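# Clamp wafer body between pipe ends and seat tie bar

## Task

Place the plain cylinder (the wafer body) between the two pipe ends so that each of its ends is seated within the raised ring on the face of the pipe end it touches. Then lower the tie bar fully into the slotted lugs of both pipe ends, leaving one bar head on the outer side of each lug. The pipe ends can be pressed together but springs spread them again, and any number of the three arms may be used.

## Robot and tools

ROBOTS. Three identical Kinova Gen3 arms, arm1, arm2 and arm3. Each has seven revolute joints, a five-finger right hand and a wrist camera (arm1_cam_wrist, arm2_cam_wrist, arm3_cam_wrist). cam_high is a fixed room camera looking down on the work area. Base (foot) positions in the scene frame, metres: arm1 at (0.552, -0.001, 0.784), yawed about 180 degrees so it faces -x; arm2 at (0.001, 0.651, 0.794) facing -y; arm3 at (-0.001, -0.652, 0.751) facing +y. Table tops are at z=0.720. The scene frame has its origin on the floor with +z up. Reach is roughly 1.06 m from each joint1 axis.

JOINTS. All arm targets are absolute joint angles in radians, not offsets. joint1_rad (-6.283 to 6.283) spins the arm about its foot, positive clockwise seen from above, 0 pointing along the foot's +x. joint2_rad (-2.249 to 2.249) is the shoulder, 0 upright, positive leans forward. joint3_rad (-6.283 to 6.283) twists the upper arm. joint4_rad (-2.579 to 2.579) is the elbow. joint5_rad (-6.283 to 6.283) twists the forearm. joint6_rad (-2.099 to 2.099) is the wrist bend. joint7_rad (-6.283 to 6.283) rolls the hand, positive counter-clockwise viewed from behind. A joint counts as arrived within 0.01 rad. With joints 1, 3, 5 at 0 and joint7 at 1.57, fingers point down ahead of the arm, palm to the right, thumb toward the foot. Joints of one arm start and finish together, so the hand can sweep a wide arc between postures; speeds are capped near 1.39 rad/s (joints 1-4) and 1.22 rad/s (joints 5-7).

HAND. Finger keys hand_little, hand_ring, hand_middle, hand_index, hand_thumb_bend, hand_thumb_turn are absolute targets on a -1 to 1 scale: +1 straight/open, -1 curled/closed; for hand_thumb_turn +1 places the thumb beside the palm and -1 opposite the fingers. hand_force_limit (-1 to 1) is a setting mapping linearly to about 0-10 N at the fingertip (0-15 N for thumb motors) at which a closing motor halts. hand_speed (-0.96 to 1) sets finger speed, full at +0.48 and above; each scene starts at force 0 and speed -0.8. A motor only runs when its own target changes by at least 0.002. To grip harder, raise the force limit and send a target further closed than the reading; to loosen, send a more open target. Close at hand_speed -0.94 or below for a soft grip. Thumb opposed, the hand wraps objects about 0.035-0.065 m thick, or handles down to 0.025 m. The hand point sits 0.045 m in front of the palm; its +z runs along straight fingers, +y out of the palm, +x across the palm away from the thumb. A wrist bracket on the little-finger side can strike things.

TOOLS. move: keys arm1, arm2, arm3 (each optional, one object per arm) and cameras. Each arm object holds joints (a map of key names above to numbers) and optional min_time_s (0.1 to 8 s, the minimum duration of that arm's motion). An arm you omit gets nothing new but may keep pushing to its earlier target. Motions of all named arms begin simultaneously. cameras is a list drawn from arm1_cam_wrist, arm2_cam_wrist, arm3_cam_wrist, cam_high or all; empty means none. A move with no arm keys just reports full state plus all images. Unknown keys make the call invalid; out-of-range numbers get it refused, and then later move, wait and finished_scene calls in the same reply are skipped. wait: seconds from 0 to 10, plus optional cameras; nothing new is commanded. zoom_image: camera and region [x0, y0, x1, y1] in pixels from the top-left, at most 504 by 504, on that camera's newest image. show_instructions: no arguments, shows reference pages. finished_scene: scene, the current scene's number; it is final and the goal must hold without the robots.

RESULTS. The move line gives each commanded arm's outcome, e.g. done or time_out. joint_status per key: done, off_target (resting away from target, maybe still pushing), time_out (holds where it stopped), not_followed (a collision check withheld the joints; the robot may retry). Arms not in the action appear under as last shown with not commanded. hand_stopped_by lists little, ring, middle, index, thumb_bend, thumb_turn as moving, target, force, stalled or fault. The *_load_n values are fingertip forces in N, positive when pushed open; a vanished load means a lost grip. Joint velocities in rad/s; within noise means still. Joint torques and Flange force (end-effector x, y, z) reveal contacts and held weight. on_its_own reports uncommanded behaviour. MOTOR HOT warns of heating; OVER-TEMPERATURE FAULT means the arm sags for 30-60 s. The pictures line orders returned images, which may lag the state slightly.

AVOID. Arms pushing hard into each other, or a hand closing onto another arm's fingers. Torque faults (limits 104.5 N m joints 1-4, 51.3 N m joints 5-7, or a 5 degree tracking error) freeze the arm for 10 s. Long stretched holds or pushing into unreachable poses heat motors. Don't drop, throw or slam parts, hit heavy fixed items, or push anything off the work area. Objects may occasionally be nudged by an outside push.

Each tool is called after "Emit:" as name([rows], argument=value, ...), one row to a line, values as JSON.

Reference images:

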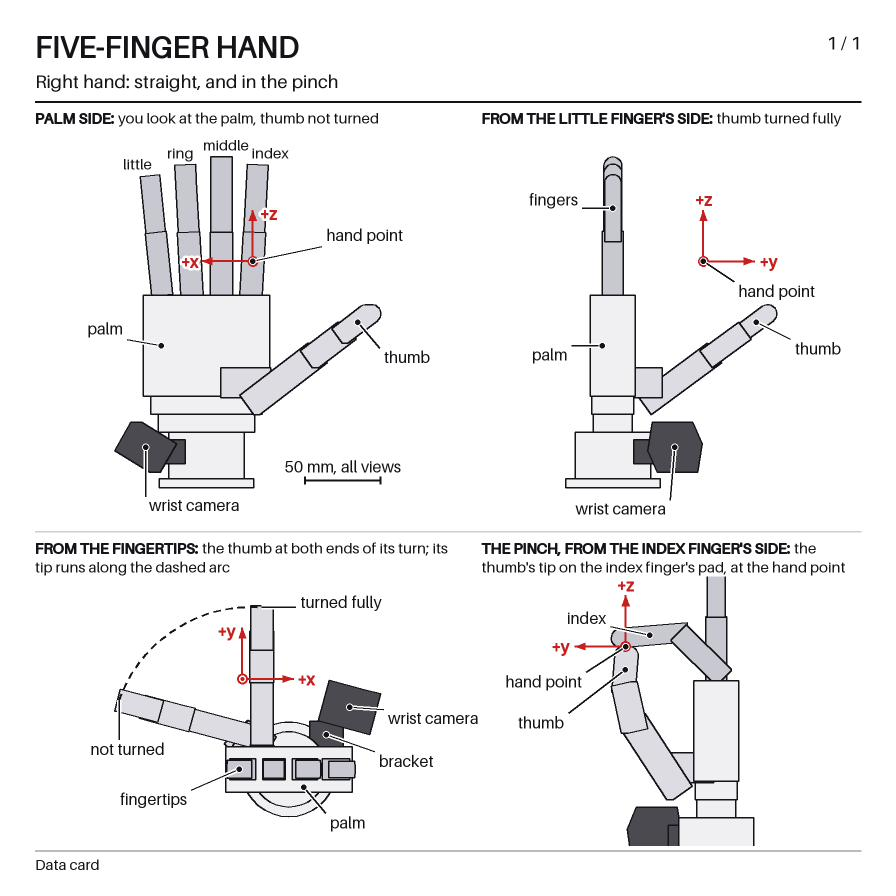

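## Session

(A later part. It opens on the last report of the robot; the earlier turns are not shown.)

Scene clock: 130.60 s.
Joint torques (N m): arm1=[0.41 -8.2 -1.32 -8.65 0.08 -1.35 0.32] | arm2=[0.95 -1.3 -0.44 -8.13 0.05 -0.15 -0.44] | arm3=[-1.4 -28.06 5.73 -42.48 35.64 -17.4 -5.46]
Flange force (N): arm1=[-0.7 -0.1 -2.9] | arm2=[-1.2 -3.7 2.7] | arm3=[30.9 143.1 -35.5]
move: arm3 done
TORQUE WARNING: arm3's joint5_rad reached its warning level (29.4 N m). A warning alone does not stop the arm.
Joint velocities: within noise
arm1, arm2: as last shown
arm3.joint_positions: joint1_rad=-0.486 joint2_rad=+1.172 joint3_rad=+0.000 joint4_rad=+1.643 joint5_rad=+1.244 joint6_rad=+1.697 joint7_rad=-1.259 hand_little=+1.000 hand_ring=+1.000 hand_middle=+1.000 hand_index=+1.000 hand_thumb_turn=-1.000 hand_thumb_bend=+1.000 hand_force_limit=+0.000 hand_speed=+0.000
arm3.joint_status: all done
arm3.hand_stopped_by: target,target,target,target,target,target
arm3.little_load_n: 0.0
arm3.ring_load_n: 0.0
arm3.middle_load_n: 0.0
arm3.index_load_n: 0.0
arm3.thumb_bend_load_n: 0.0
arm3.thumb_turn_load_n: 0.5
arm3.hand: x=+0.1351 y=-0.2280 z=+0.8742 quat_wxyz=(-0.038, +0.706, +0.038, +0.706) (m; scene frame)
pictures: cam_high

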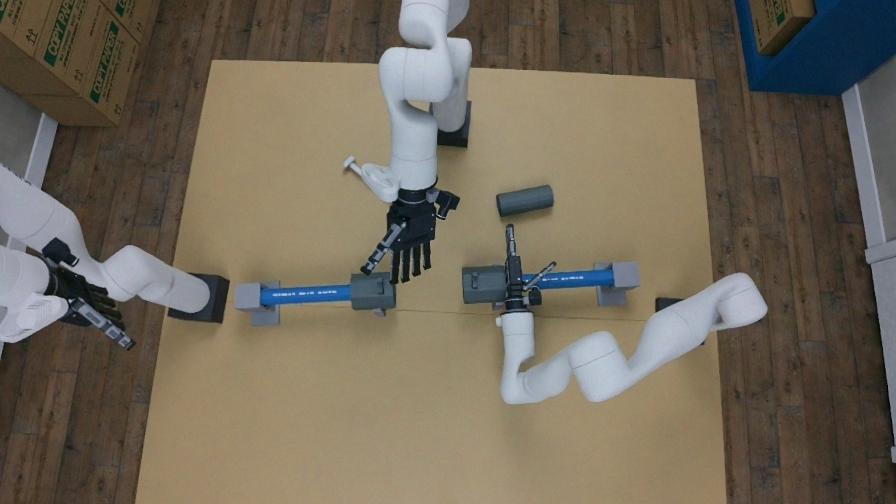

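Emit:
move(arm3={"joints": {"joint1_rad": -0.578, "joint2_rad": 1.128, "joint3_rad": 0, "joint4_rad": 1.985, "joint5_rad": 1.133, "joint6_rad": 1.600, "joint7_rad": -1.542}, "min_time_s": 3})

Emit:
move(arm3={"joints": {"joint1_rad": -0.60, "joint2_rad": 0.947, "joint3_rad": 0, "joint4_rad": 2.024, "joint5_rad": 1.118, "joint6_rad": 1.663, "joint7_rad": -1.416}, "min_time_s": 1.5})

Emit:
move(arm3={"joints": {"joint1_rad": -1.30}, "min_time_s": 1.5}, arm1={"joints": {"joint1_rad": -0.682, "joint2_rad": 0.6, "joint3_rad": 0, "joint4_rad": 1.70, "joint5_rad": -0.281, "joint6_rad": 1.417, "joint7_rad": -3.381}, "min_time_s": 3})

Emit:
move(arm1={"joints": {"joint1_rad": -0.682, "joint2_rad": 0.764, "joint3_rad": 0, "joint4_rad": 1.698, "joint5_rad": -0.281, "joint6_rad": 1.4165, "joint7_rad": -3.381}, "min_time_s": 2}, cameras=["arm1_cam_wrist", "cam_high"])

Scene clock: 139.87 s.
Joint torques (N m): arm1=[0.46 -8.18 -1.3 -8.66 0.1 -1.34 0.37] | arm2=[0.96 -1.28 -0.45 -8.14 0.05 -0.11 -0.44] | arm3=[0.35 -18.25 1.38 0.62 -0.05 2.95 0.15]
Flange force (N): arm1=[-0.4 0.0 -2.9] | arm2=[-1.2 -3.7 2.9] | arm3=[-5.3 0.7 0.9]
move: arm3 done
TORQUE WARNING: arm3's joint5_rad reached its warning level (29.4 N m). A warning alone does not stop the arm.
Joint velocities: within noise
arm1, arm2: as last shown
arm3.joint_positions: joint1_rad=-0.578 joint2_rad=+1.128 joint3_rad=+0.000 joint4_rad=+1.985 joint5_rad=+1.133 joint6_rad=+1.600 joint7_rad=-1.542 hand_little=+1.000 hand_ring=+1.000 hand_middle=+1.000 hand_index=+1.000 hand_thumb_turn=-1.000 hand_thumb_bend=+1.000 hand_force_limit=+0.000 hand_speed=+0.000
arm3.joint_status: all done
arm3.hand_stopped_by: target,target,target,target,target,target
arm3.little_load_n: 0.0
arm3.ring_load_n: 0.0
arm3.middle_load_n: 0.0
arm3.index_load_n: 0.0
arm3.thumb_bend_load_n: 0.0
arm3.thumb_turn_load_n: 0.5
arm3.hand: x=+0.1465 y=-0.3320 z=+0.8743 quat_wxyz=(-0.038, +0.706, +0.039, +0.706) (m; scene frame)
pictures: none

Scene clock: 141.67 s.
Joint torques (N m): arm1=[0.51 -8.17 -1.28 -8.58 0.07 -1.37 0.34] | arm2=[0.97 -1.32 -0.43 -8.16 0.04 -0.12 -0.46] | arm3=[0.28 -17.53 1.22 -0.39 0.24 2.93 0.23]
Flange force (N): arm1=[-0.6 0.3 -3.0] | arm2=[-1.2 -3.7 2.9] | arm3=[-5.6 -0.1 0.6]
move: arm3 done
Joint velocities: within noise
arm1: as last shown
arm2.joint_positions: joint1_rad=+0.797 joint2_rad=-0.349 joint3_rad=-0.130 joint4_rad=+1.428 joint5_rad=-0.006 joint6_rad=+2.049 joint7_rad=-1.837 hand_little=+1.000 hand_ring=+1.000 hand_middle=+1.000 hand_index=+1.000 hand_thumb_turn=+1.000 hand_thumb_bend=+1.000 hand_force_limit=+0.000 hand_speed=-0.800
arm2.joint_status: not commanded
arm2.hand_stopped_by: target,target,target,target,target,target
arm2.little_load_n: 0.0
arm2.ring_load_n: 0.0
arm2.middle_load_n: 0.0
arm2.index_load_n: 0.0
arm2.thumb_bend_load_n: 0.0
arm2.thumb_turn_load_n: 0.0
arm2.hand: x=-0.0849 y=+0.4901 z=+1.3007 quat_wxyz=(+0.012, -0.955, -0.296, +0.020) (m; scene frame)
arm3.joint_positions: joint1_rad=-0.600 joint2_rad=+0.947 joint3_rad=+0.000 joint4_rad=+2.024 joint5_rad=+1.118 joint6_rad=+1.663 joint7_rad=-1.416 hand_little=+1.000 hand_ring=+1.000 hand_middle=+1.000 hand_index=+1.000 hand_thumb_turn=-1.000 hand_thumb_bend=+1.000 hand_force_limit=+0.000 hand_speed=+0.000
arm3.joint_status: all done
arm3.hand_stopped_by: target,target,target,target,target,target
arm3.little_load_n: 0.0
arm3.ring_load_n: 0.0
arm3.middle_load_n: 0.0
arm3.index_load_n: 0.0
arm3.thumb_bend_load_n: 0.0
arm3.thumb_turn_load_n: 0.5
arm3.hand: x=+0.1370 y=-0.3315 z=+0.9442 quat_wxyz=(-0.039, +0.706, +0.038, +0.706) (m; scene frame)
pictures: none

Scene clock: 144.97 s.
Joint torques (N m): arm1=[0.39 -14.25 -1.46 -3.94 -0.45 1.49 0.22] | arm2=[0.94 -1.32 -0.42 -8.14 0.03 -0.13 -0.46] | arm3=[0.56 -17.49 1.22 -0.52 0.22 2.97 0.19]
Flange force (N): arm1=[0.5 -1.6 -2.2] | arm2=[-1.2 -3.7 2.8] | arm3=[-5.4 0.2 0.6]
move: arm1 done; arm3 done
Joint velocities: within noise
arm1.joint_positions: joint1_rad=-0.682 joint2_rad=+0.600 joint3_rad=+0.000 joint4_rad=+1.700 joint5_rad=-0.281 joint6_rad=+1.417 joint7_rad=-3.381 hand_little=+1.000 hand_ring=+1.000 hand_middle=+1.000 hand_index=+1.000 hand_thumb_turn=+1.000 hand_thumb_bend=+1.000 hand_force_limit=+0.000 hand_speed=-0.800
arm1.joint_status: all done
arm1.hand_stopped_by: target,target,target,target,target,target
arm1.little_load_n: 0.0
arm1.ring_load_n: 0.0
arm1.middle_load_n: 0.0
arm1.index_load_n: 0.0
arm1.thumb_bend_load_n: 0.0
arm1.thumb_turn_load_n: 0.0
arm1.hand: x=+0.2877 y=-0.2178 z=+0.9026 quat_wxyz=(-0.228, +0.753, -0.578, +0.216) (m; scene frame)
arm2: as last shown
arm2.thumb_bend_load_n: -0.5
arm2.thumb_turn_load_n: -0.5
arm3.joint_positions: joint1_rad=-1.300 joint2_rad=+0.947 joint3_rad=+0.000 joint4_rad=+2.024 joint5_rad=+1.118 joint6_rad=+1.663 joint7_rad=-1.416 hand_little=+1.000 hand_ring=+1.000 hand_middle=+1.000 hand_index=+1.000 hand_thumb_turn=-1.000 hand_thumb_bend=+1.000 hand_force_limit=+0.000 hand_speed=+0.000
arm3.joint_status: all done
arm3.hand_stopped_by: target,target,target,target,target,target
arm3.little_load_n: 0.0
arm3.ring_load_n: 0.0
arm3.middle_load_n: 0.0
arm3.index_load_n: 0.0
arm3.thumb_bend_load_n: 0.0
arm3.thumb_turn_load_n: 0.5
arm3.hand: x=-0.1015 y=-0.3201 z=+0.9483 quat_wxyz=(-0.282, +0.650, +0.274, +0.650) (m; scene frame)
pictures: none

Scene clock: 147.27 s.
Joint torques (N m): arm1=[0.46 -15.38 -1.54 -2.61 -0.36 1.78 0.27] | arm2=[0.96 -1.31 -0.42 -8.16 0.04 -0.12 -0.43] | arm3=[0.59 -17.55 1.24 -0.5 0.23 2.95 0.16]
Flange force (N): arm1=[0.7 -1.4 -2.6] | arm2=[-1.2 -3.6 2.9] | arm3=[-5.5 0.0 0.4]
move: arm1 done
Joint velocities: within noise
arm1.joint_positions: joint1_rad=-0.682 joint2_rad=+0.764 joint3_rad=+0.000 joint4_rad=+1.698 joint5_rad=-0.281 joint6_rad=+1.416 joint7_rad=-3.381 hand_little=+1.000 hand_ring=+1.000 hand_middle=+1.000 hand_index=+1.000 hand_thumb_turn=+1.000 hand_thumb_bend=+1.000 hand_force_limit=+0.000 hand_speed=-0.800
arm1.joint_status: all done
arm1.hand_stopped_by: target,target,target,target,target,target
arm1.little_load_n: 0.0
arm1.ring_load_n: 0.0
arm1.middle_load_n: 0.0
arm1.index_load_n: 0.0
arm1.thumb_bend_load_n: 0.0
arm1.thumb_turn_load_n: -0.5
arm1.hand: x=+0.3121 y=-0.1997 z=+0.8498 quat_wxyz=(-0.301, +0.726, -0.571, +0.237) (m; scene frame)
arm2, arm3: as last shown
arm2.thumb_bend_load_n: 0.0
arm2.thumb_turn_load_n: 0.0
pictures: arm1_cam_wrist, cam_high
camera_calibration:
arm1_cam_wrist: T_world_to_cam=[[-0.634971, -0.40073, -0.660475, 0.674537], [-0.667666, 0.714748, 0.208225, 0.180459], [0.388631, 0.573194, -0.721398, 0.716837], [0, 0, 0, 1]] pos_world=[0.270212, -0.269562, 0.925063]

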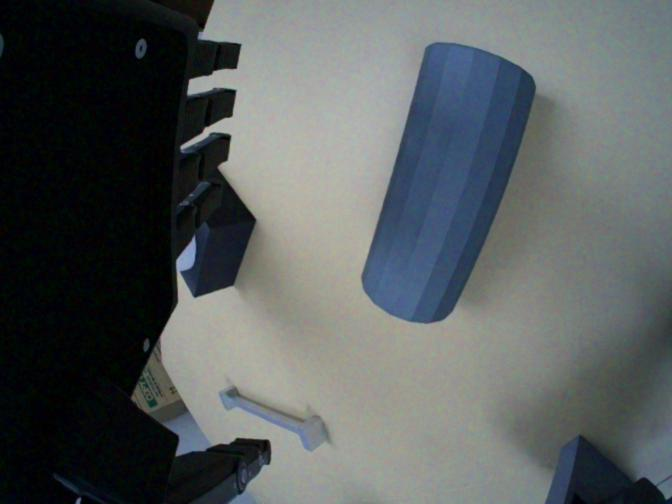

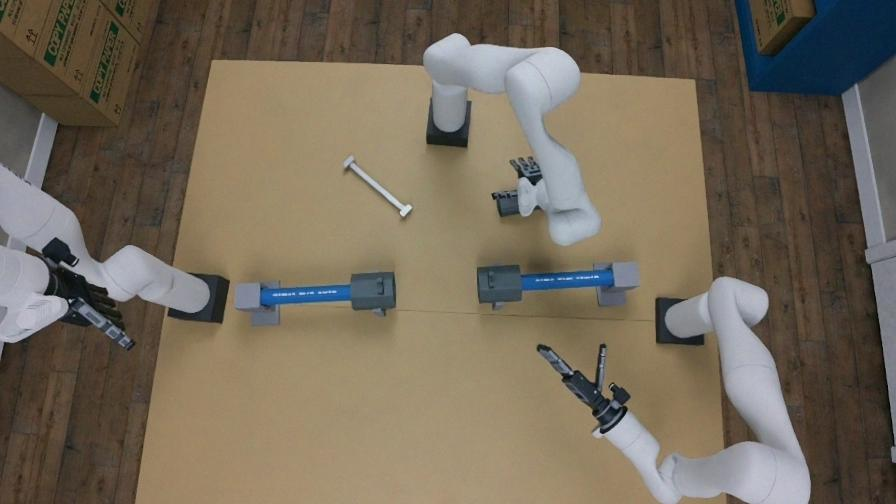

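Emit:
move(cameras=["arm1_cam_wrist","cam_high"])

Scene clock: 149.90 s.
Joint torques (N m): arm1=[0.41 -15.43 -1.54 -2.61 -0.33 1.77 0.24] | arm2=[0.94 -1.31 -0.41 -8.17 0.04 -0.14 -0.45] | arm3=[0.5 -17.54 1.25 -0.5 0.23 2.95 0.16]
Flange force (N): arm1=[0.6 -1.3 -2.6] | arm2=[-1.2 -3.6 2.9] | arm3=[-5.5 0.0 0.6]
Joint velocities: within noise
arm1.joint_positions: joint1_rad=-0.682 joint2_rad=+0.764 joint3_rad=+0.000 joint4_rad=+1.698 joint5_rad=-0.281 joint6_rad=+1.416 joint7_rad=-3.381 hand_little=+1.000 hand_ring=+1.000 hand_middle=+1.000 hand_index=+1.000 hand_thumb_turn=+1.000 hand_thumb_bend=+1.000 hand_force_limit=+0.000 hand_speed=-0.800
arm1.joint_status: all done
arm1.hand_stopped_by: target,target,target,target,target,target
arm1.little_load_n: 0.0
arm1.ring_load_n: 0.0
arm1.middle_load_n: 0.0
arm1.index_load_n: 0.0
arm1.thumb_bend_load_n: 0.0
arm1.thumb_turn_load_n: 0.0
arm1.hand: x=+0.3121 y=-0.1998 z=+0.8498 quat_wxyz=(-0.301, +0.726, -0.571, +0.237) (m; scene frame)
arm2.joint_positions: joint1_rad=+0.797 joint2_rad=-0.349 joint3_rad=-0.130 joint4_rad=+1.428 joint5_rad=-0.006 joint6_rad=+2.049 joint7_rad=-1.837 hand_little=+1.000 hand_ring=+1.000 hand_middle=+1.000 hand_index=+1.000 hand_thumb_turn=+1.000 hand_thumb_bend=+1.000 hand_force_limit=+0.000 hand_speed=-0.800
arm2.joint_status: not commanded
arm2.hand_stopped_by: target,target,target,target,target,target
arm2.little_load_n: 0.0
arm2.ring_load_n: 0.0
arm2.middle_load_n: 0.0
arm2.index_load_n: 0.0
arm2.thumb_bend_load_n: 0.0
arm2.thumb_turn_load_n: 0.0
arm2.hand: x=-0.0849 y=+0.4901 z=+1.3007 quat_wxyz=(+0.012, -0.955, -0.296, +0.020) (m; scene frame)
arm3.joint_positions: joint1_rad=-1.300 joint2_rad=+0.947 joint3_rad=+0.000 joint4_rad=+2.024 joint5_rad=+1.118 joint6_rad=+1.663 joint7_rad=-1.416 hand_little=+1.000 hand_ring=+1.000 hand_middle=+1.000 hand_index=+1.000 hand_thumb_turn=-1.000 hand_thumb_bend=+1.000 hand_force_limit=+0.000 hand_speed=+0.000
arm3.joint_status: not commanded
arm3.hand_stopped_by: target,target,target,target,target,target
arm3.little_load_n: 0.0
arm3.ring_load_n: -0.5
arm3.middle_load_n: 0.0
arm3.index_load_n: 0.0
arm3.thumb_bend_load_n: 0.0
arm3.thumb_turn_load_n: 0.0
arm3.hand: x=-0.1015 y=-0.3201 z=+0.9483 quat_wxyz=(-0.282, +0.650, +0.274, +0.650) (m; scene frame)
pictures: arm1_cam_wrist, cam_high
camera_calibration:
arm1_cam_wrist: T_world_to_cam=[[-0.634928, -0.400776, -0.660488, 0.674591], [-0.667706, 0.714722, 0.208183, 0.180481], [0.388631, 0.573193, -0.721398, 0.716909], [0, 0, 0, 1]] pos_world=[0.270212, -0.269562, 0.925163]

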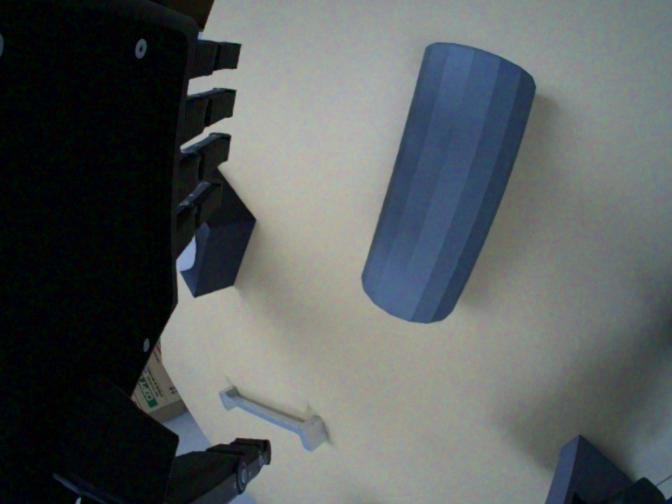

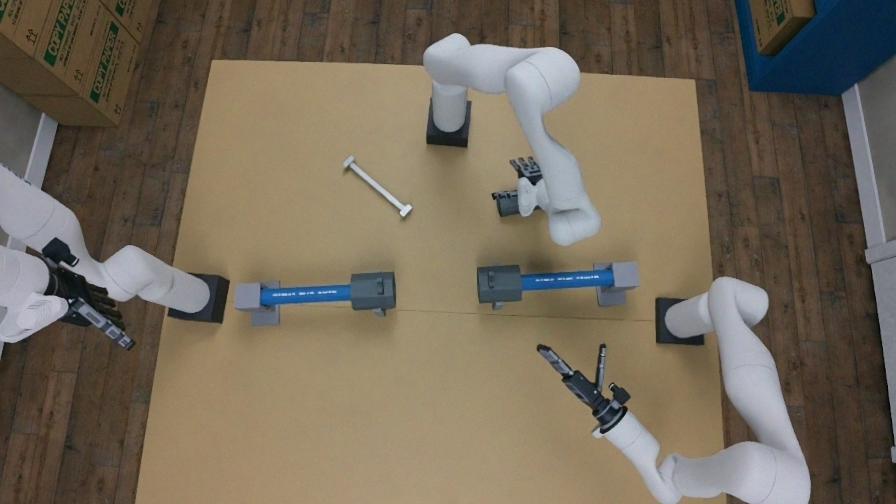

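Emit:
zoom_image(camera="arm1_cam_wrist", region=[330, 20, 560, 340])

Scaled by 1.575 from the camera's 672x504 image, which has a finer 960x720 frame.

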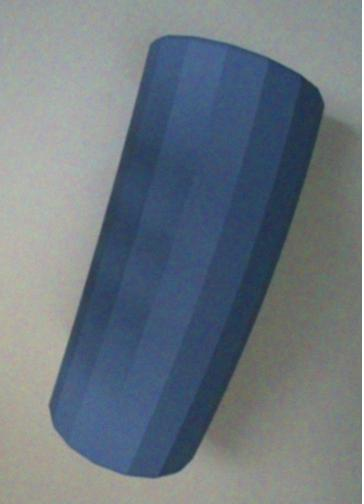

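Emit:
move(arm1={"joints":{"joint1_rad":-0.6784,"joint2_rad":0.8504,"joint3_rad":0,"joint4_rad":1.7256,"joint5_rad":-0.2619,"joint6_rad":1.3124,"joint7_rad":-3.3295,"hand_thumb_turn":-1,"hand_speed":0},"min_time_s":2}, cameras=["arm1_cam_wrist","cam_high"])

Scene clock: 160.57 s.
Joint torques (N m): arm1=[0.42 -15.8 -1.55 -1.97 -0.28 1.88 0.28] | arm2=[0.94 -1.32 -0.43 -8.13 0.04 -0.14 -0.45] | arm3=[0.58 -17.53 1.24 -0.54 0.27 3.01 0.17]
Flange force (N): arm1=[0.4 -1.3 -2.1] | arm2=[-1.2 -3.7 2.7] | arm3=[-5.6 0.2 0.5]
move: arm1 done
Joint velocities: within noise
arm1.joint_positions: joint1_rad=-0.678 joint2_rad=+0.850 joint3_rad=+0.000 joint4_rad=+1.726 joint5_rad=-0.262 joint6_rad=+1.312 joint7_rad=-3.330 hand_little=+1.000 hand_ring=+1.000 hand_middle=+1.000 hand_index=+1.000 hand_thumb_turn=-1.000 hand_thumb_bend=+1.000 hand_force_limit=+0.000 hand_speed=+0.000
arm1.joint_status: all done
arm1.hand_stopped_by: target,target,target,target,target,target
arm1.little_load_n: 0.0
arm1.ring_load_n: 0.0
arm1.middle_load_n: 0.0
arm1.index_load_n: 0.0
arm1.thumb_bend_load_n: 0.0
arm1.thumb_turn_load_n: 0.0
arm1.hand: x=+0.3125 y=-0.1897 z=+0.8028 quat_wxyz=(-0.305, +0.735, -0.559, +0.232) (m; scene frame)
arm2, arm3: as last shown
arm2.middle_load_n: -0.5
arm2.index_load_n: 0.5
arm3.ring_load_n: 0.0
pictures: arm1_cam_wrist, cam_high
camera_calibration:
arm1_cam_wrist: T_world_to_cam=[[-0.621394, -0.421057, -0.660742, 0.639861], [-0.690628, 0.692614, 0.208132, 0.186396], [0.370004, 0.585659, -0.72118, 0.685093], [0, 0, 0, 1]] pos_world=[0.272849, -0.260913, 0.878064]

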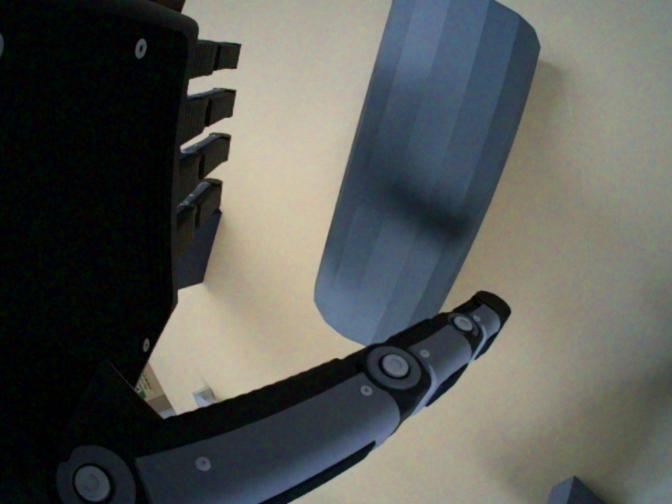

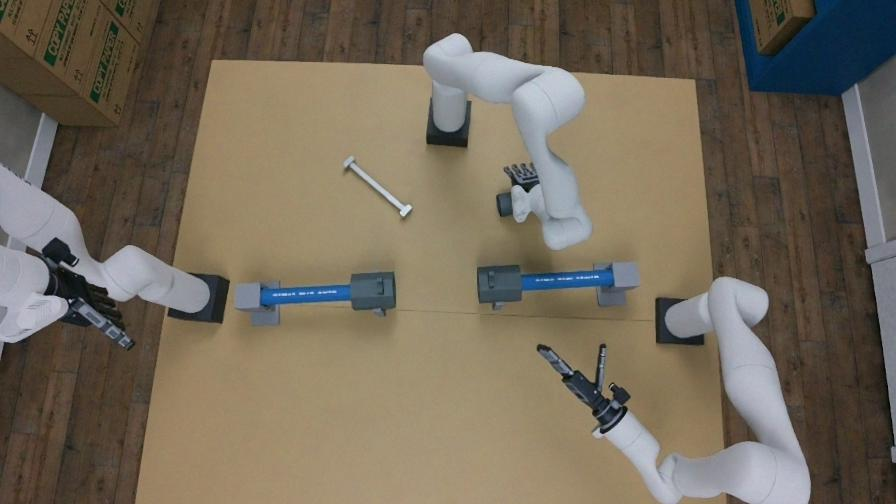

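Emit:
move(arm1={"joints":{"joint1_rad":-0.6787,"joint2_rad":0.9559,"joint3_rad":0,"joint4_rad":1.7179,"joint5_rad":-0.2703,"joint6_rad":1.2180,"joint7_rad":-3.3027},"min_time_s":2.5}, cameras=["arm1_cam_wrist","cam_high"])

Emit:
zoom_image(camera="cam_high", region=[440, 120, 640, 270])

Scene clock: 165.57 s.
Joint torques (N m): arm1=[0.4 -16.32 -1.52 -1.3 -0.21 1.82 0.28] | arm2=[0.95 -1.3 -0.41 -8.14 0.04 -0.12 -0.46] | arm3=[0.52 -17.59 1.27 -0.5 0.29 2.94 0.1]
Flange force (N): arm1=[0.4 -1.1 -2.5] | arm2=[-1.2 -3.7 2.8] | arm3=[-5.5 -0.2 0.3]
move: arm1 done
Joint velocities: within noise
arm1.joint_positions: joint1_rad=-0.679 joint2_rad=+0.956 joint3_rad=+0.000 joint4_rad=+1.718 joint5_rad=-0.270 joint6_rad=+1.218 joint7_rad=-3.303 hand_little=+1.000 hand_ring=+1.000 hand_middle=+1.000 hand_index=+1.000 hand_thumb_turn=-1.000 hand_thumb_bend=+1.000 hand_force_limit=+0.000 hand_speed=+0.000
arm1.joint_status: all done
arm1.hand_stopped_by: target,target,target,target,target,target
arm1.little_load_n: 0.0
arm1.ring_load_n: 0.0
arm1.middle_load_n: 0.0
arm1.index_load_n: 0.0
arm1.thumb_bend_load_n: 0.0
arm1.thumb_turn_load_n: 0.0
arm1.hand: x=+0.3125 y=-0.1897 z=+0.7528 quat_wxyz=(-0.305, +0.735, -0.559, +0.232) (m; scene frame)
arm2, arm3: as last shown
arm2.middle_load_n: 0.0
arm2.index_load_n: 0.0
arm2.thumb_turn_load_n: -0.5
pictures: arm1_cam_wrist, cam_high
camera_calibration:
arm1_cam_wrist: T_world_to_cam=[[-0.621394, -0.421057, -0.660742, 0.606866], [-0.690628, 0.692614, 0.208132, 0.196733], [0.370004, 0.585659, -0.72118, 0.648976], [0, 0, 0, 1]] pos_world=[0.272849, -0.260813, 0.828064]

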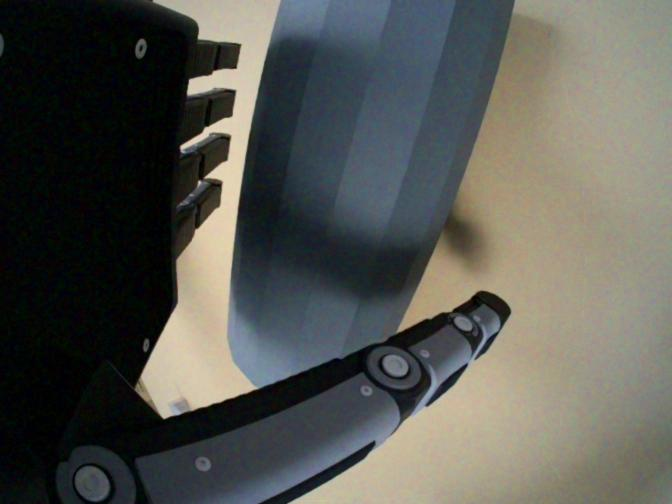

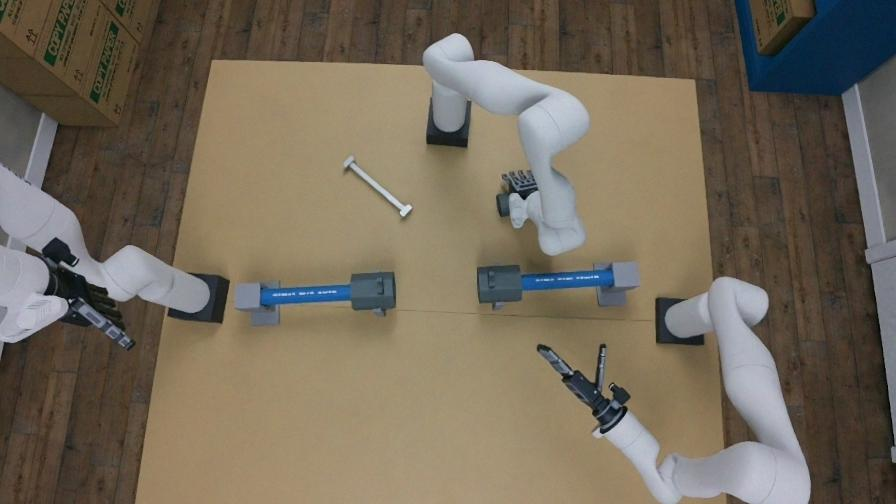

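Scaled by 2.520 from the camera's 896x504 image, which has a finer 1280x720 frame.

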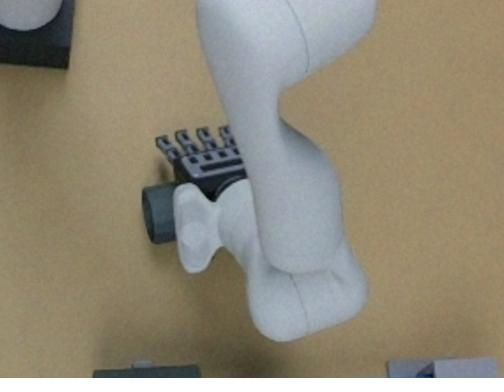

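Emit:
move(arm1={"joints":{"hand_little":0.4,"hand_ring":0.4,"hand_middle":0.4,"hand_index":0.4,"hand_thumb_bend":0.85,"hand_speed":-0.8,"hand_force_limit":-0.6}}, cameras=["arm1_cam_wrist"])

Scene clock: 167.70 s.
Joint torques (N m): arm1=[0.38 -16.32 -1.57 -1.28 -0.21 1.81 0.26] | arm2=[0.96 -1.3 -0.42 -8.13 0.04 -0.14 -0.46] | arm3=[0.48 -17.58 1.24 -0.49 0.27 2.94 0.19]
Flange force (N): arm1=[0.4 -1.0 -2.6] | arm2=[-1.2 -3.7 2.7] | arm3=[-5.7 0.0 0.5]
move: arm1 done
Joint velocities: within noise
arm1.joint_positions: joint1_rad=-0.679 joint2_rad=+0.956 joint3_rad=+0.000 joint4_rad=+1.718 joint5_rad=-0.270 joint6_rad=+1.218 joint7_rad=-3.303 hand_little=+0.400 hand_ring=+0.400 hand_middle=+0.400 hand_index=+0.400 hand_thumb_turn=-1.000 hand_thumb_bend=+0.850 hand_force_limit=-0.600 hand_speed=-0.800
arm1.joint_status: all done
arm1.hand_stopped_by: target,target,target,target,target,target
arm1.little_load_n: 0.0
arm1.ring_load_n: 0.0
arm1.middle_load_n: 0.0
arm1.index_load_n: 0.0
arm1.thumb_bend_load_n: 0.0
arm1.thumb_turn_load_n: 0.0
arm1.hand: x=+0.3125 y=-0.1897 z=+0.7528 quat_wxyz=(-0.305, +0.735, -0.559, +0.232) (m; scene frame)
arm2, arm3: as last shown
arm2.thumb_bend_load_n: -0.5
arm2.thumb_turn_load_n: 0.0
arm3.thumb_bend_load_n: 0.5
arm3.thumb_turn_load_n: 0.5
pictures: arm1_cam_wrist
camera_calibration:
arm1_cam_wrist: T_world_to_cam=[[-0.621371, -0.421021, -0.660787, 0.606906], [-0.690602, 0.692654, 0.208083, 0.196778], [0.370089, 0.585637, -0.721154, 0.648925], [0, 0, 0, 1]] pos_world=[0.272849, -0.260813, 0.828064]

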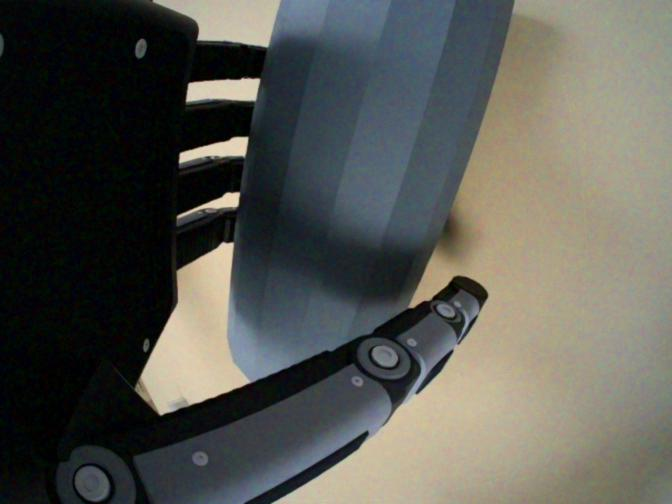

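Emit:
move(arm1={"joints":{"hand_little":-0.2,"hand_ring":-0.2,"hand_middle":-0.2,"hand_index":-0.2,"hand_thumb_bend":0.3,"hand_speed":-0.92,"hand_force_limit":-0.5}}, cameras=["arm1_cam_wrist"])

Scene clock: 170.63 s.
Joint torques (N m): arm1=[0.46 -16.95 -1.62 -1.31 -0.29 2.09 0.31] | arm2=[0.95 -1.31 -0.43 -8.13 0.03 -0.13 -0.46] | arm3=[0.43 -17.47 1.2 -0.45 0.24 2.93 0.15]
Flange force (N): arm1=[0.5 0.1 -1.2] | arm2=[-1.3 -3.7 2.7] | arm3=[-5.3 -0.3 0.6]
move: arm1 off_target
Joint velocities: within noise
arm1.joint_positions: joint1_rad=-0.679 joint2_rad=+0.956 joint3_rad=+0.000 joint4_rad=+1.718 joint5_rad=-0.270 joint6_rad=+1.218 joint7_rad=-3.303 hand_little=+0.185 hand_ring=+0.199 hand_middle=+0.193 hand_index=+0.207 hand_thumb_turn=-1.000 hand_thumb_bend=+0.760 hand_force_limit=-0.500 hand_speed=-0.920
arm1.joint_status: hand_little off_target (ended at +0.185, target -0.200); hand_ring off_target (ended at +0.199, target -0.200); hand_middle off_target (ended at +0.193, target -0.200); hand_index off_target (ended at +0.207, target -0.200); hand_thumb_bend off_target (ended at +0.760, target +0.300); the others done
arm1.hand_stopped_by: force,force,force,force,force,target
arm1.little_load_n: 4.0
arm1.ring_load_n: 0.5
arm1.middle_load_n: 4.0
arm1.index_load_n: 1.0
arm1.thumb_bend_load_n: 11.0
arm1.thumb_turn_load_n: 4.5
arm1.hand: x=+0.3125 y=-0.1897 z=+0.7528 quat_wxyz=(-0.305, +0.735, -0.559, +0.232) (m; scene frame)
arm2, arm3: as last shown
arm2.thumb_bend_load_n: 0.0
arm3.thumb_bend_load_n: 0.0
pictures: arm1_cam_wrist
camera_calibration:
arm1_cam_wrist: T_world_to_cam=[[-0.621371, -0.421021, -0.660787, 0.606906], [-0.690602, 0.692654, 0.208083, 0.196778], [0.370089, 0.585637, -0.721154, 0.648925], [0, 0, 0, 1]] pos_world=[0.272849, -0.260813, 0.828064]

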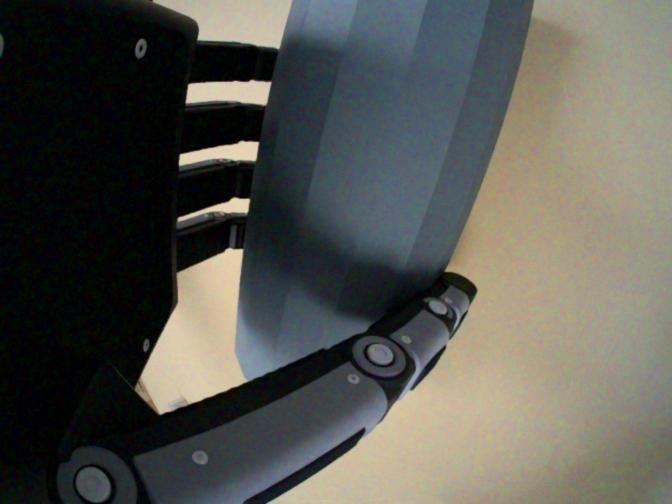

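Emit:
move(arm1={"joints":{"hand_little":-0.25,"hand_ring":-0.25,"hand_middle":-0.25,"hand_index":-0.25,"hand_speed":-0.95,"hand_force_limit":0.1}}, cameras=["arm1_cam_wrist"])

Scene clock: 172.60 s.
Joint torques (N m): arm1=[0.43 -16.95 -1.63 -1.21 -0.29 2.14 0.3] | arm2=[0.95 -1.31 -0.42 -8.18 0.02 -0.12 -0.43] | arm3=[0.49 -17.55 1.29 -0.56 0.33 2.95 0.18]
Flange force (N): arm1=[0.5 0.4 -1.3] | arm2=[-1.2 -3.6 3.0] | arm3=[-5.6 0.3 0.4]
move: arm1 off_target
Joint velocities: within noise
arm1.joint_positions: joint1_rad=-0.679 joint2_rad=+0.956 joint3_rad=+0.000 joint4_rad=+1.718 joint5_rad=-0.270 joint6_rad=+1.218 joint7_rad=-3.303 hand_little=+0.168 hand_ring=+0.173 hand_middle=+0.180 hand_index=+0.181 hand_thumb_turn=-1.000 hand_thumb_bend=+0.762 hand_force_limit=+0.100 hand_speed=-0.950
arm1.joint_status: hand_little off_target (ended at +0.168, target -0.250); hand_ring off_target (ended at +0.173, target -0.250); hand_middle off_target (ended at +0.180, target -0.250); hand_index off_target (ended at +0.181, target -0.250); the others done
arm1.hand_stopped_by: force,force,force,force,force,target
arm1.little_load_n: 4.0
arm1.ring_load_n: 6.5
arm1.middle_load_n: 2.5
arm1.index_load_n: 6.5
arm1.thumb_bend_load_n: 18.0
arm1.thumb_turn_load_n: 5.5
arm1.hand: x=+0.3125 y=-0.1897 z=+0.7528 quat_wxyz=(-0.305, +0.735, -0.559, +0.232) (m; scene frame)
arm2, arm3: as last shown
arm3.little_load_n: -0.5
arm3.thumb_turn_load_n: 0.0
pictures: arm1_cam_wrist
camera_calibration:
arm1_cam_wrist: T_world_to_cam=[[-0.621371, -0.421021, -0.660787, 0.606906], [-0.690602, 0.692654, 0.208083, 0.196778], [0.370089, 0.585637, -0.721154, 0.648925], [0, 0, 0, 1]] pos_world=[0.272849, -0.260813, 0.828064]

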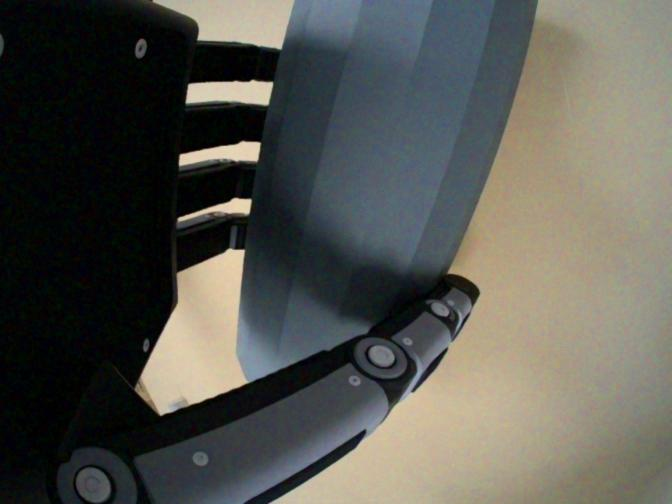

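Emit:
move(arm1={"joints":{"joint1_rad":-0.6784,"joint2_rad":0.8504,"joint3_rad":0,"joint4_rad":1.7256,"joint5_rad":-0.2619,"joint6_rad":1.3124,"joint7_rad":-3.3295},"min_time_s":2.5}, cameras=["arm1_cam_wrist","cam_high"])

Scene clock: 175.90 s.
Joint torques (N m): arm1=[0.39 -16.45 -1.51 -2.02 -0.36 2.1 0.28] | arm2=[0.96 -1.31 -0.41 -8.12 0.04 -0.15 -0.44] | arm3=[0.57 -17.52 1.21 -0.51 0.31 2.94 0.13]
Flange force (N): arm1=[0.4 0.0 -1.0] | arm2=[-1.2 -3.6 2.6] | arm3=[-5.4 0.0 0.3]
move: arm1 done
Joint velocities: within noise
arm1.joint_positions: joint1_rad=-0.678 joint2_rad=+0.850 joint3_rad=+0.000 joint4_rad=+1.726 joint5_rad=-0.262 joint6_rad=+1.312 joint7_rad=-3.330 hand_little=+0.168 hand_ring=+0.173 hand_middle=+0.180 hand_index=+0.181 hand_thumb_turn=-1.000 hand_thumb_bend=+0.762 hand_force_limit=+0.100 hand_speed=-0.950
arm1.joint_status: all done
arm1.hand_stopped_by: force,force,force,force,force,target
arm1.little_load_n: 4.0
arm1.ring_load_n: 6.5
arm1.middle_load_n: 2.5
arm1.index_load_n: 6.5
arm1.thumb_bend_load_n: 18.0
arm1.thumb_turn_load_n: 5.5
arm1.hand: x=+0.3125 y=-0.1897 z=+0.8028 quat_wxyz=(-0.305, +0.735, -0.559, +0.232) (m; scene frame)
arm2, arm3: as last shown
arm3.little_load_n: 0.0
arm3.thumb_turn_load_n: 0.5
pictures: arm1_cam_wrist, cam_high
camera_calibration:
arm1_cam_wrist: T_world_to_cam=[[-0.62144, -0.421011, -0.660729, 0.639874], [-0.690587, 0.692642, 0.208177, 0.186353], [0.370004, 0.58566, -0.72118, 0.685093], [0, 0, 0, 1]] pos_world=[0.272849, -0.260913, 0.878064]

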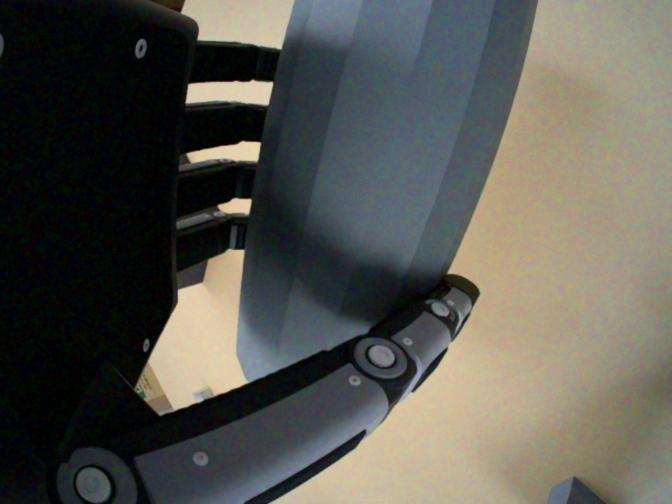

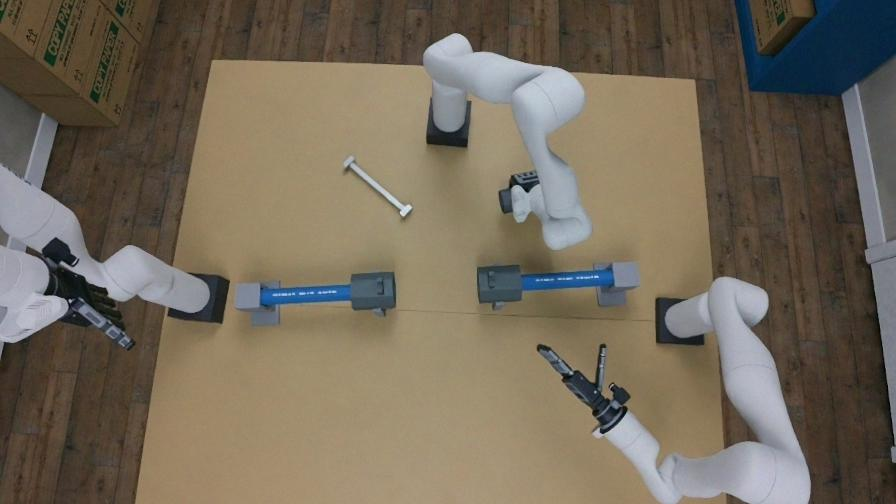

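Emit:
zoom_image(camera="arm1_cam_wrist", region=[180, 0, 600, 420])

Scaled by 1.200 from the camera's 672x504 image, which has a finer 960x720 frame.

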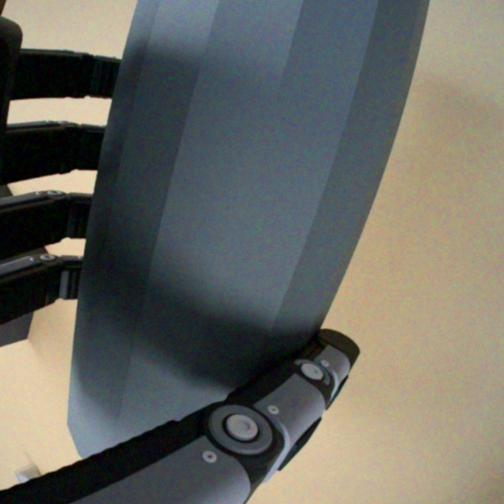

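Emit:
move(arm1={"joints":{"joint1_rad":-0.3188,"joint2_rad":0.5831,"joint3_rad":0,"joint4_rad":1.65,"joint5_rad":-0.12,"joint6_rad":1.6741,"joint7_rad":-3.262},"min_time_s":3}, cameras=["arm1_cam_wrist"])

Emit:
move(arm1={"joints":{"joint1_rad":-0.08,"joint2_rad":0.6483,"joint3_rad":0,"joint4_rad":1.3104,"joint5_rad":0.016,"joint6_rad":1.5202,"joint7_rad":-3.0649},"min_time_s":3}, cameras=["arm1_cam_wrist","cam_high"])

Scene clock: 186.87 s.
Joint torques (N m): arm1=[0.47 -14.59 -1.33 -3.98 -0.16 2.16 0.27] | arm2=[0.94 -1.31 -0.41 -8.15 0.03 -0.13 -0.45] | arm3=[0.51 -17.6 1.15 -0.61 0.25 2.94 0.11]
Flange force (N): arm1=[0.4 -0.2 -0.7] | arm2=[-1.2 -3.7 2.8] | arm3=[-5.5 0.1 0.7]
move: arm1 done
Joint velocities: within noise
arm1.joint_positions: joint1_rad=-0.319 joint2_rad=+0.583 joint3_rad=+0.000 joint4_rad=+1.650 joint5_rad=-0.120 joint6_rad=+1.674 joint7_rad=-3.262 hand_little=+0.168 hand_ring=+0.173 hand_middle=+0.180 hand_index=+0.181 hand_thumb_turn=-1.000 hand_thumb_bend=+0.762 hand_force_limit=+0.100 hand_speed=-0.950
arm1.joint_status: all done
arm1.hand_stopped_by: force,force,force,force,force,target
arm1.little_load_n: 4.0
arm1.ring_load_n: 6.5
arm1.middle_load_n: 2.5
arm1.index_load_n: 6.5
arm1.thumb_bend_load_n: 18.0
arm1.thumb_turn_load_n: 5.5
arm1.hand: x=+0.2591 y=-0.0586 z=+0.9497 quat_wxyz=(-0.285, +0.687, -0.617, +0.256) (m; scene frame)
arm2, arm3: as last shown
arm2.index_load_n: -0.5
arm3.thumb_turn_load_n: 0.0
pictures: arm1_cam_wrist
camera_calibration:
arm1_cam_wrist: T_world_to_cam=[[-0.681381, -0.31524, -0.660563, 0.780644], [-0.569789, 0.794933, 0.208382, 0.0025028], [0.459413, 0.518369, -0.721272, 0.706974], [0, 0, 0, 1]] pos_world=[0.20855, -0.122372, 1.02506]

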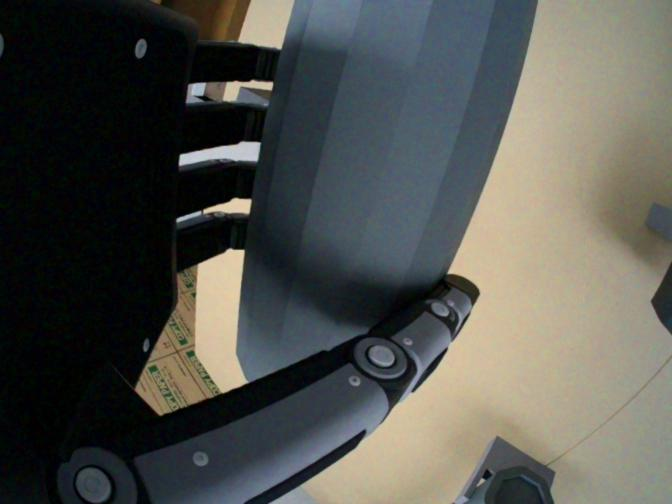

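Scene clock: 190.17 s.
Joint torques (N m): arm1=[0.6 -18.05 -1.01 -6.24 0.13 1.02 0.29] | arm2=[0.95 -1.31 -0.39 -8.13 0.03 -0.14 -0.46] | arm3=[0.57 -17.63 1.2 -0.44 0.28 2.97 0.17]
Flange force (N): arm1=[0.6 0.8 -0.6] | arm2=[-1.2 -3.6 2.7] | arm3=[-5.8 -0.1 0.3]
move: arm1 done
Joint velocities: within noise
arm1.joint_positions: joint1_rad=-0.080 joint2_rad=+0.648 joint3_rad=+0.000 joint4_rad=+1.310 joint5_rad=+0.016 joint6_rad=+1.520 joint7_rad=-3.065 hand_little=+0.168 hand_ring=+0.173 hand_middle=+0.180 hand_index=+0.181 hand_thumb_turn=-1.000 hand_thumb_bend=+0.762 hand_force_limit=+0.100 hand_speed=-0.950
arm1.joint_status: all done
arm1.hand_stopped_by: force,force,force,force,force,target
arm1.little_load_n: 4.0
arm1.ring_load_n: 6.5
arm1.middle_load_n: 2.5
arm1.index_load_n: 6.5
arm1.thumb_bend_load_n: 18.0
arm1.thumb_turn_load_n: 5.5
arm1.hand: x=+0.0511 y=+0.0385 z=+0.9558 quat_wxyz=(-0.129, +0.733, -0.658, +0.116) (m; scene frame)
arm2.joint_positions: joint1_rad=+0.797 joint2_rad=-0.349 joint3_rad=-0.130 joint4_rad=+1.428 joint5_rad=-0.006 joint6_rad=+2.049 joint7_rad=-1.837 hand_little=+1.000 hand_ring=+1.000 hand_middle=+1.000 hand_index=+1.000 hand_thumb_turn=+1.000 hand_thumb_bend=+1.000 hand_force_limit=+0.000 hand_speed=-0.800
arm2.joint_status: not commanded
arm2.hand_stopped_by: target,target,target,target,target,target
arm2.little_load_n: 0.0
arm2.ring_load_n: 0.0
arm2.middle_load_n: 0.0
arm2.index_load_n: 0.0
arm2.thumb_bend_load_n: -0.5
arm2.thumb_turn_load_n: 0.0
arm2.hand: x=-0.0849 y=+0.4901 z=+1.3007 quat_wxyz=(+0.012, -0.955, -0.296, +0.020) (m; scene frame)
arm3.joint_positions: joint1_rad=-1.300 joint2_rad=+0.947 joint3_rad=+0.000 joint4_rad=+2.024 joint5_rad=+1.118 joint6_rad=+1.663 joint7_rad=-1.416 hand_little=+1.000 hand_ring=+1.000 hand_middle=+1.000 hand_index=+1.000 hand_thumb_turn=-1.000 hand_thumb_bend=+1.000 hand_force_limit=+0.000 hand_speed=+0.000
arm3.joint_status: not commanded
arm3.hand_stopped_by: target,target,target,target,target,target
arm3.little_load_n: 0.0
arm3.ring_load_n: 0.0
arm3.middle_load_n: 0.0
arm3.index_load_n: 0.0
arm3.thumb_bend_load_n: 0.0
arm3.thumb_turn_load_n: 0.5
arm3.hand: x=-0.1015 y=-0.3201 z=+0.9483 quat_wxyz=(-0.282, +0.650, +0.274, +0.650) (m; scene frame)
pictures: arm1_cam_wrist, cam_high
camera_calibration:
arm1_cam_wrist: T_world_to_cam=[[-0.892574, -0.338223, -0.29819, 0.338912], [-0.437614, 0.809154, 0.392127, -0.37743], [0.108655, 0.480494, -0.870241, 0.918347], [0, 0, 0, 1]] pos_world=[0.0375527, -0.0212342, 1.04824]

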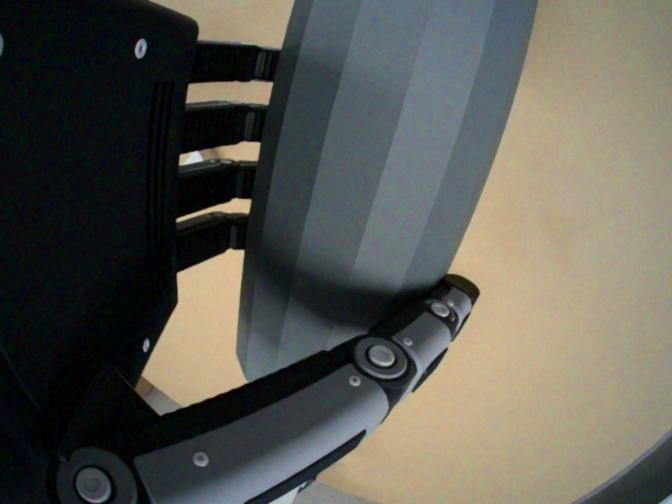

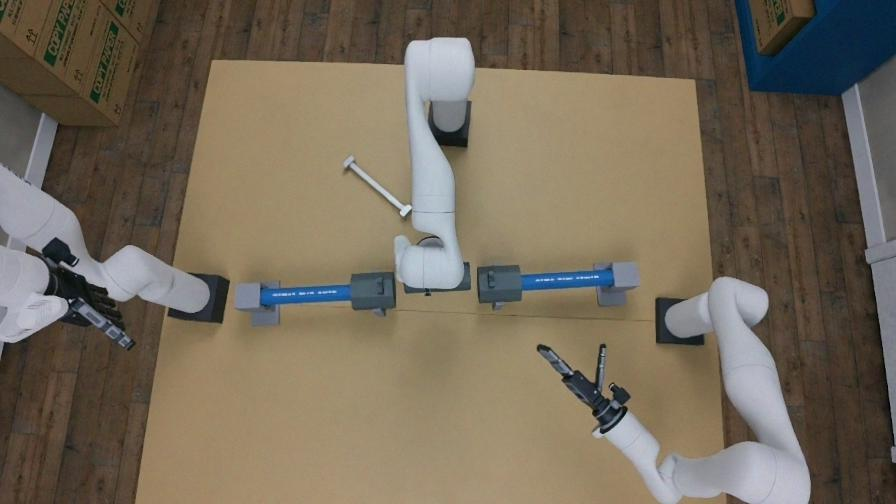

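Emit:
zoom_image(camera="cam_high", region=[330, 200, 560, 340])

Scaled by 2.191 from the camera's 896x504 image, which has a finer 1280x720 frame.

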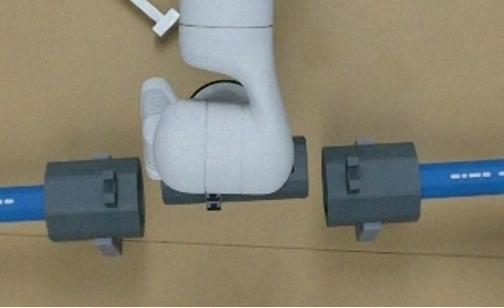

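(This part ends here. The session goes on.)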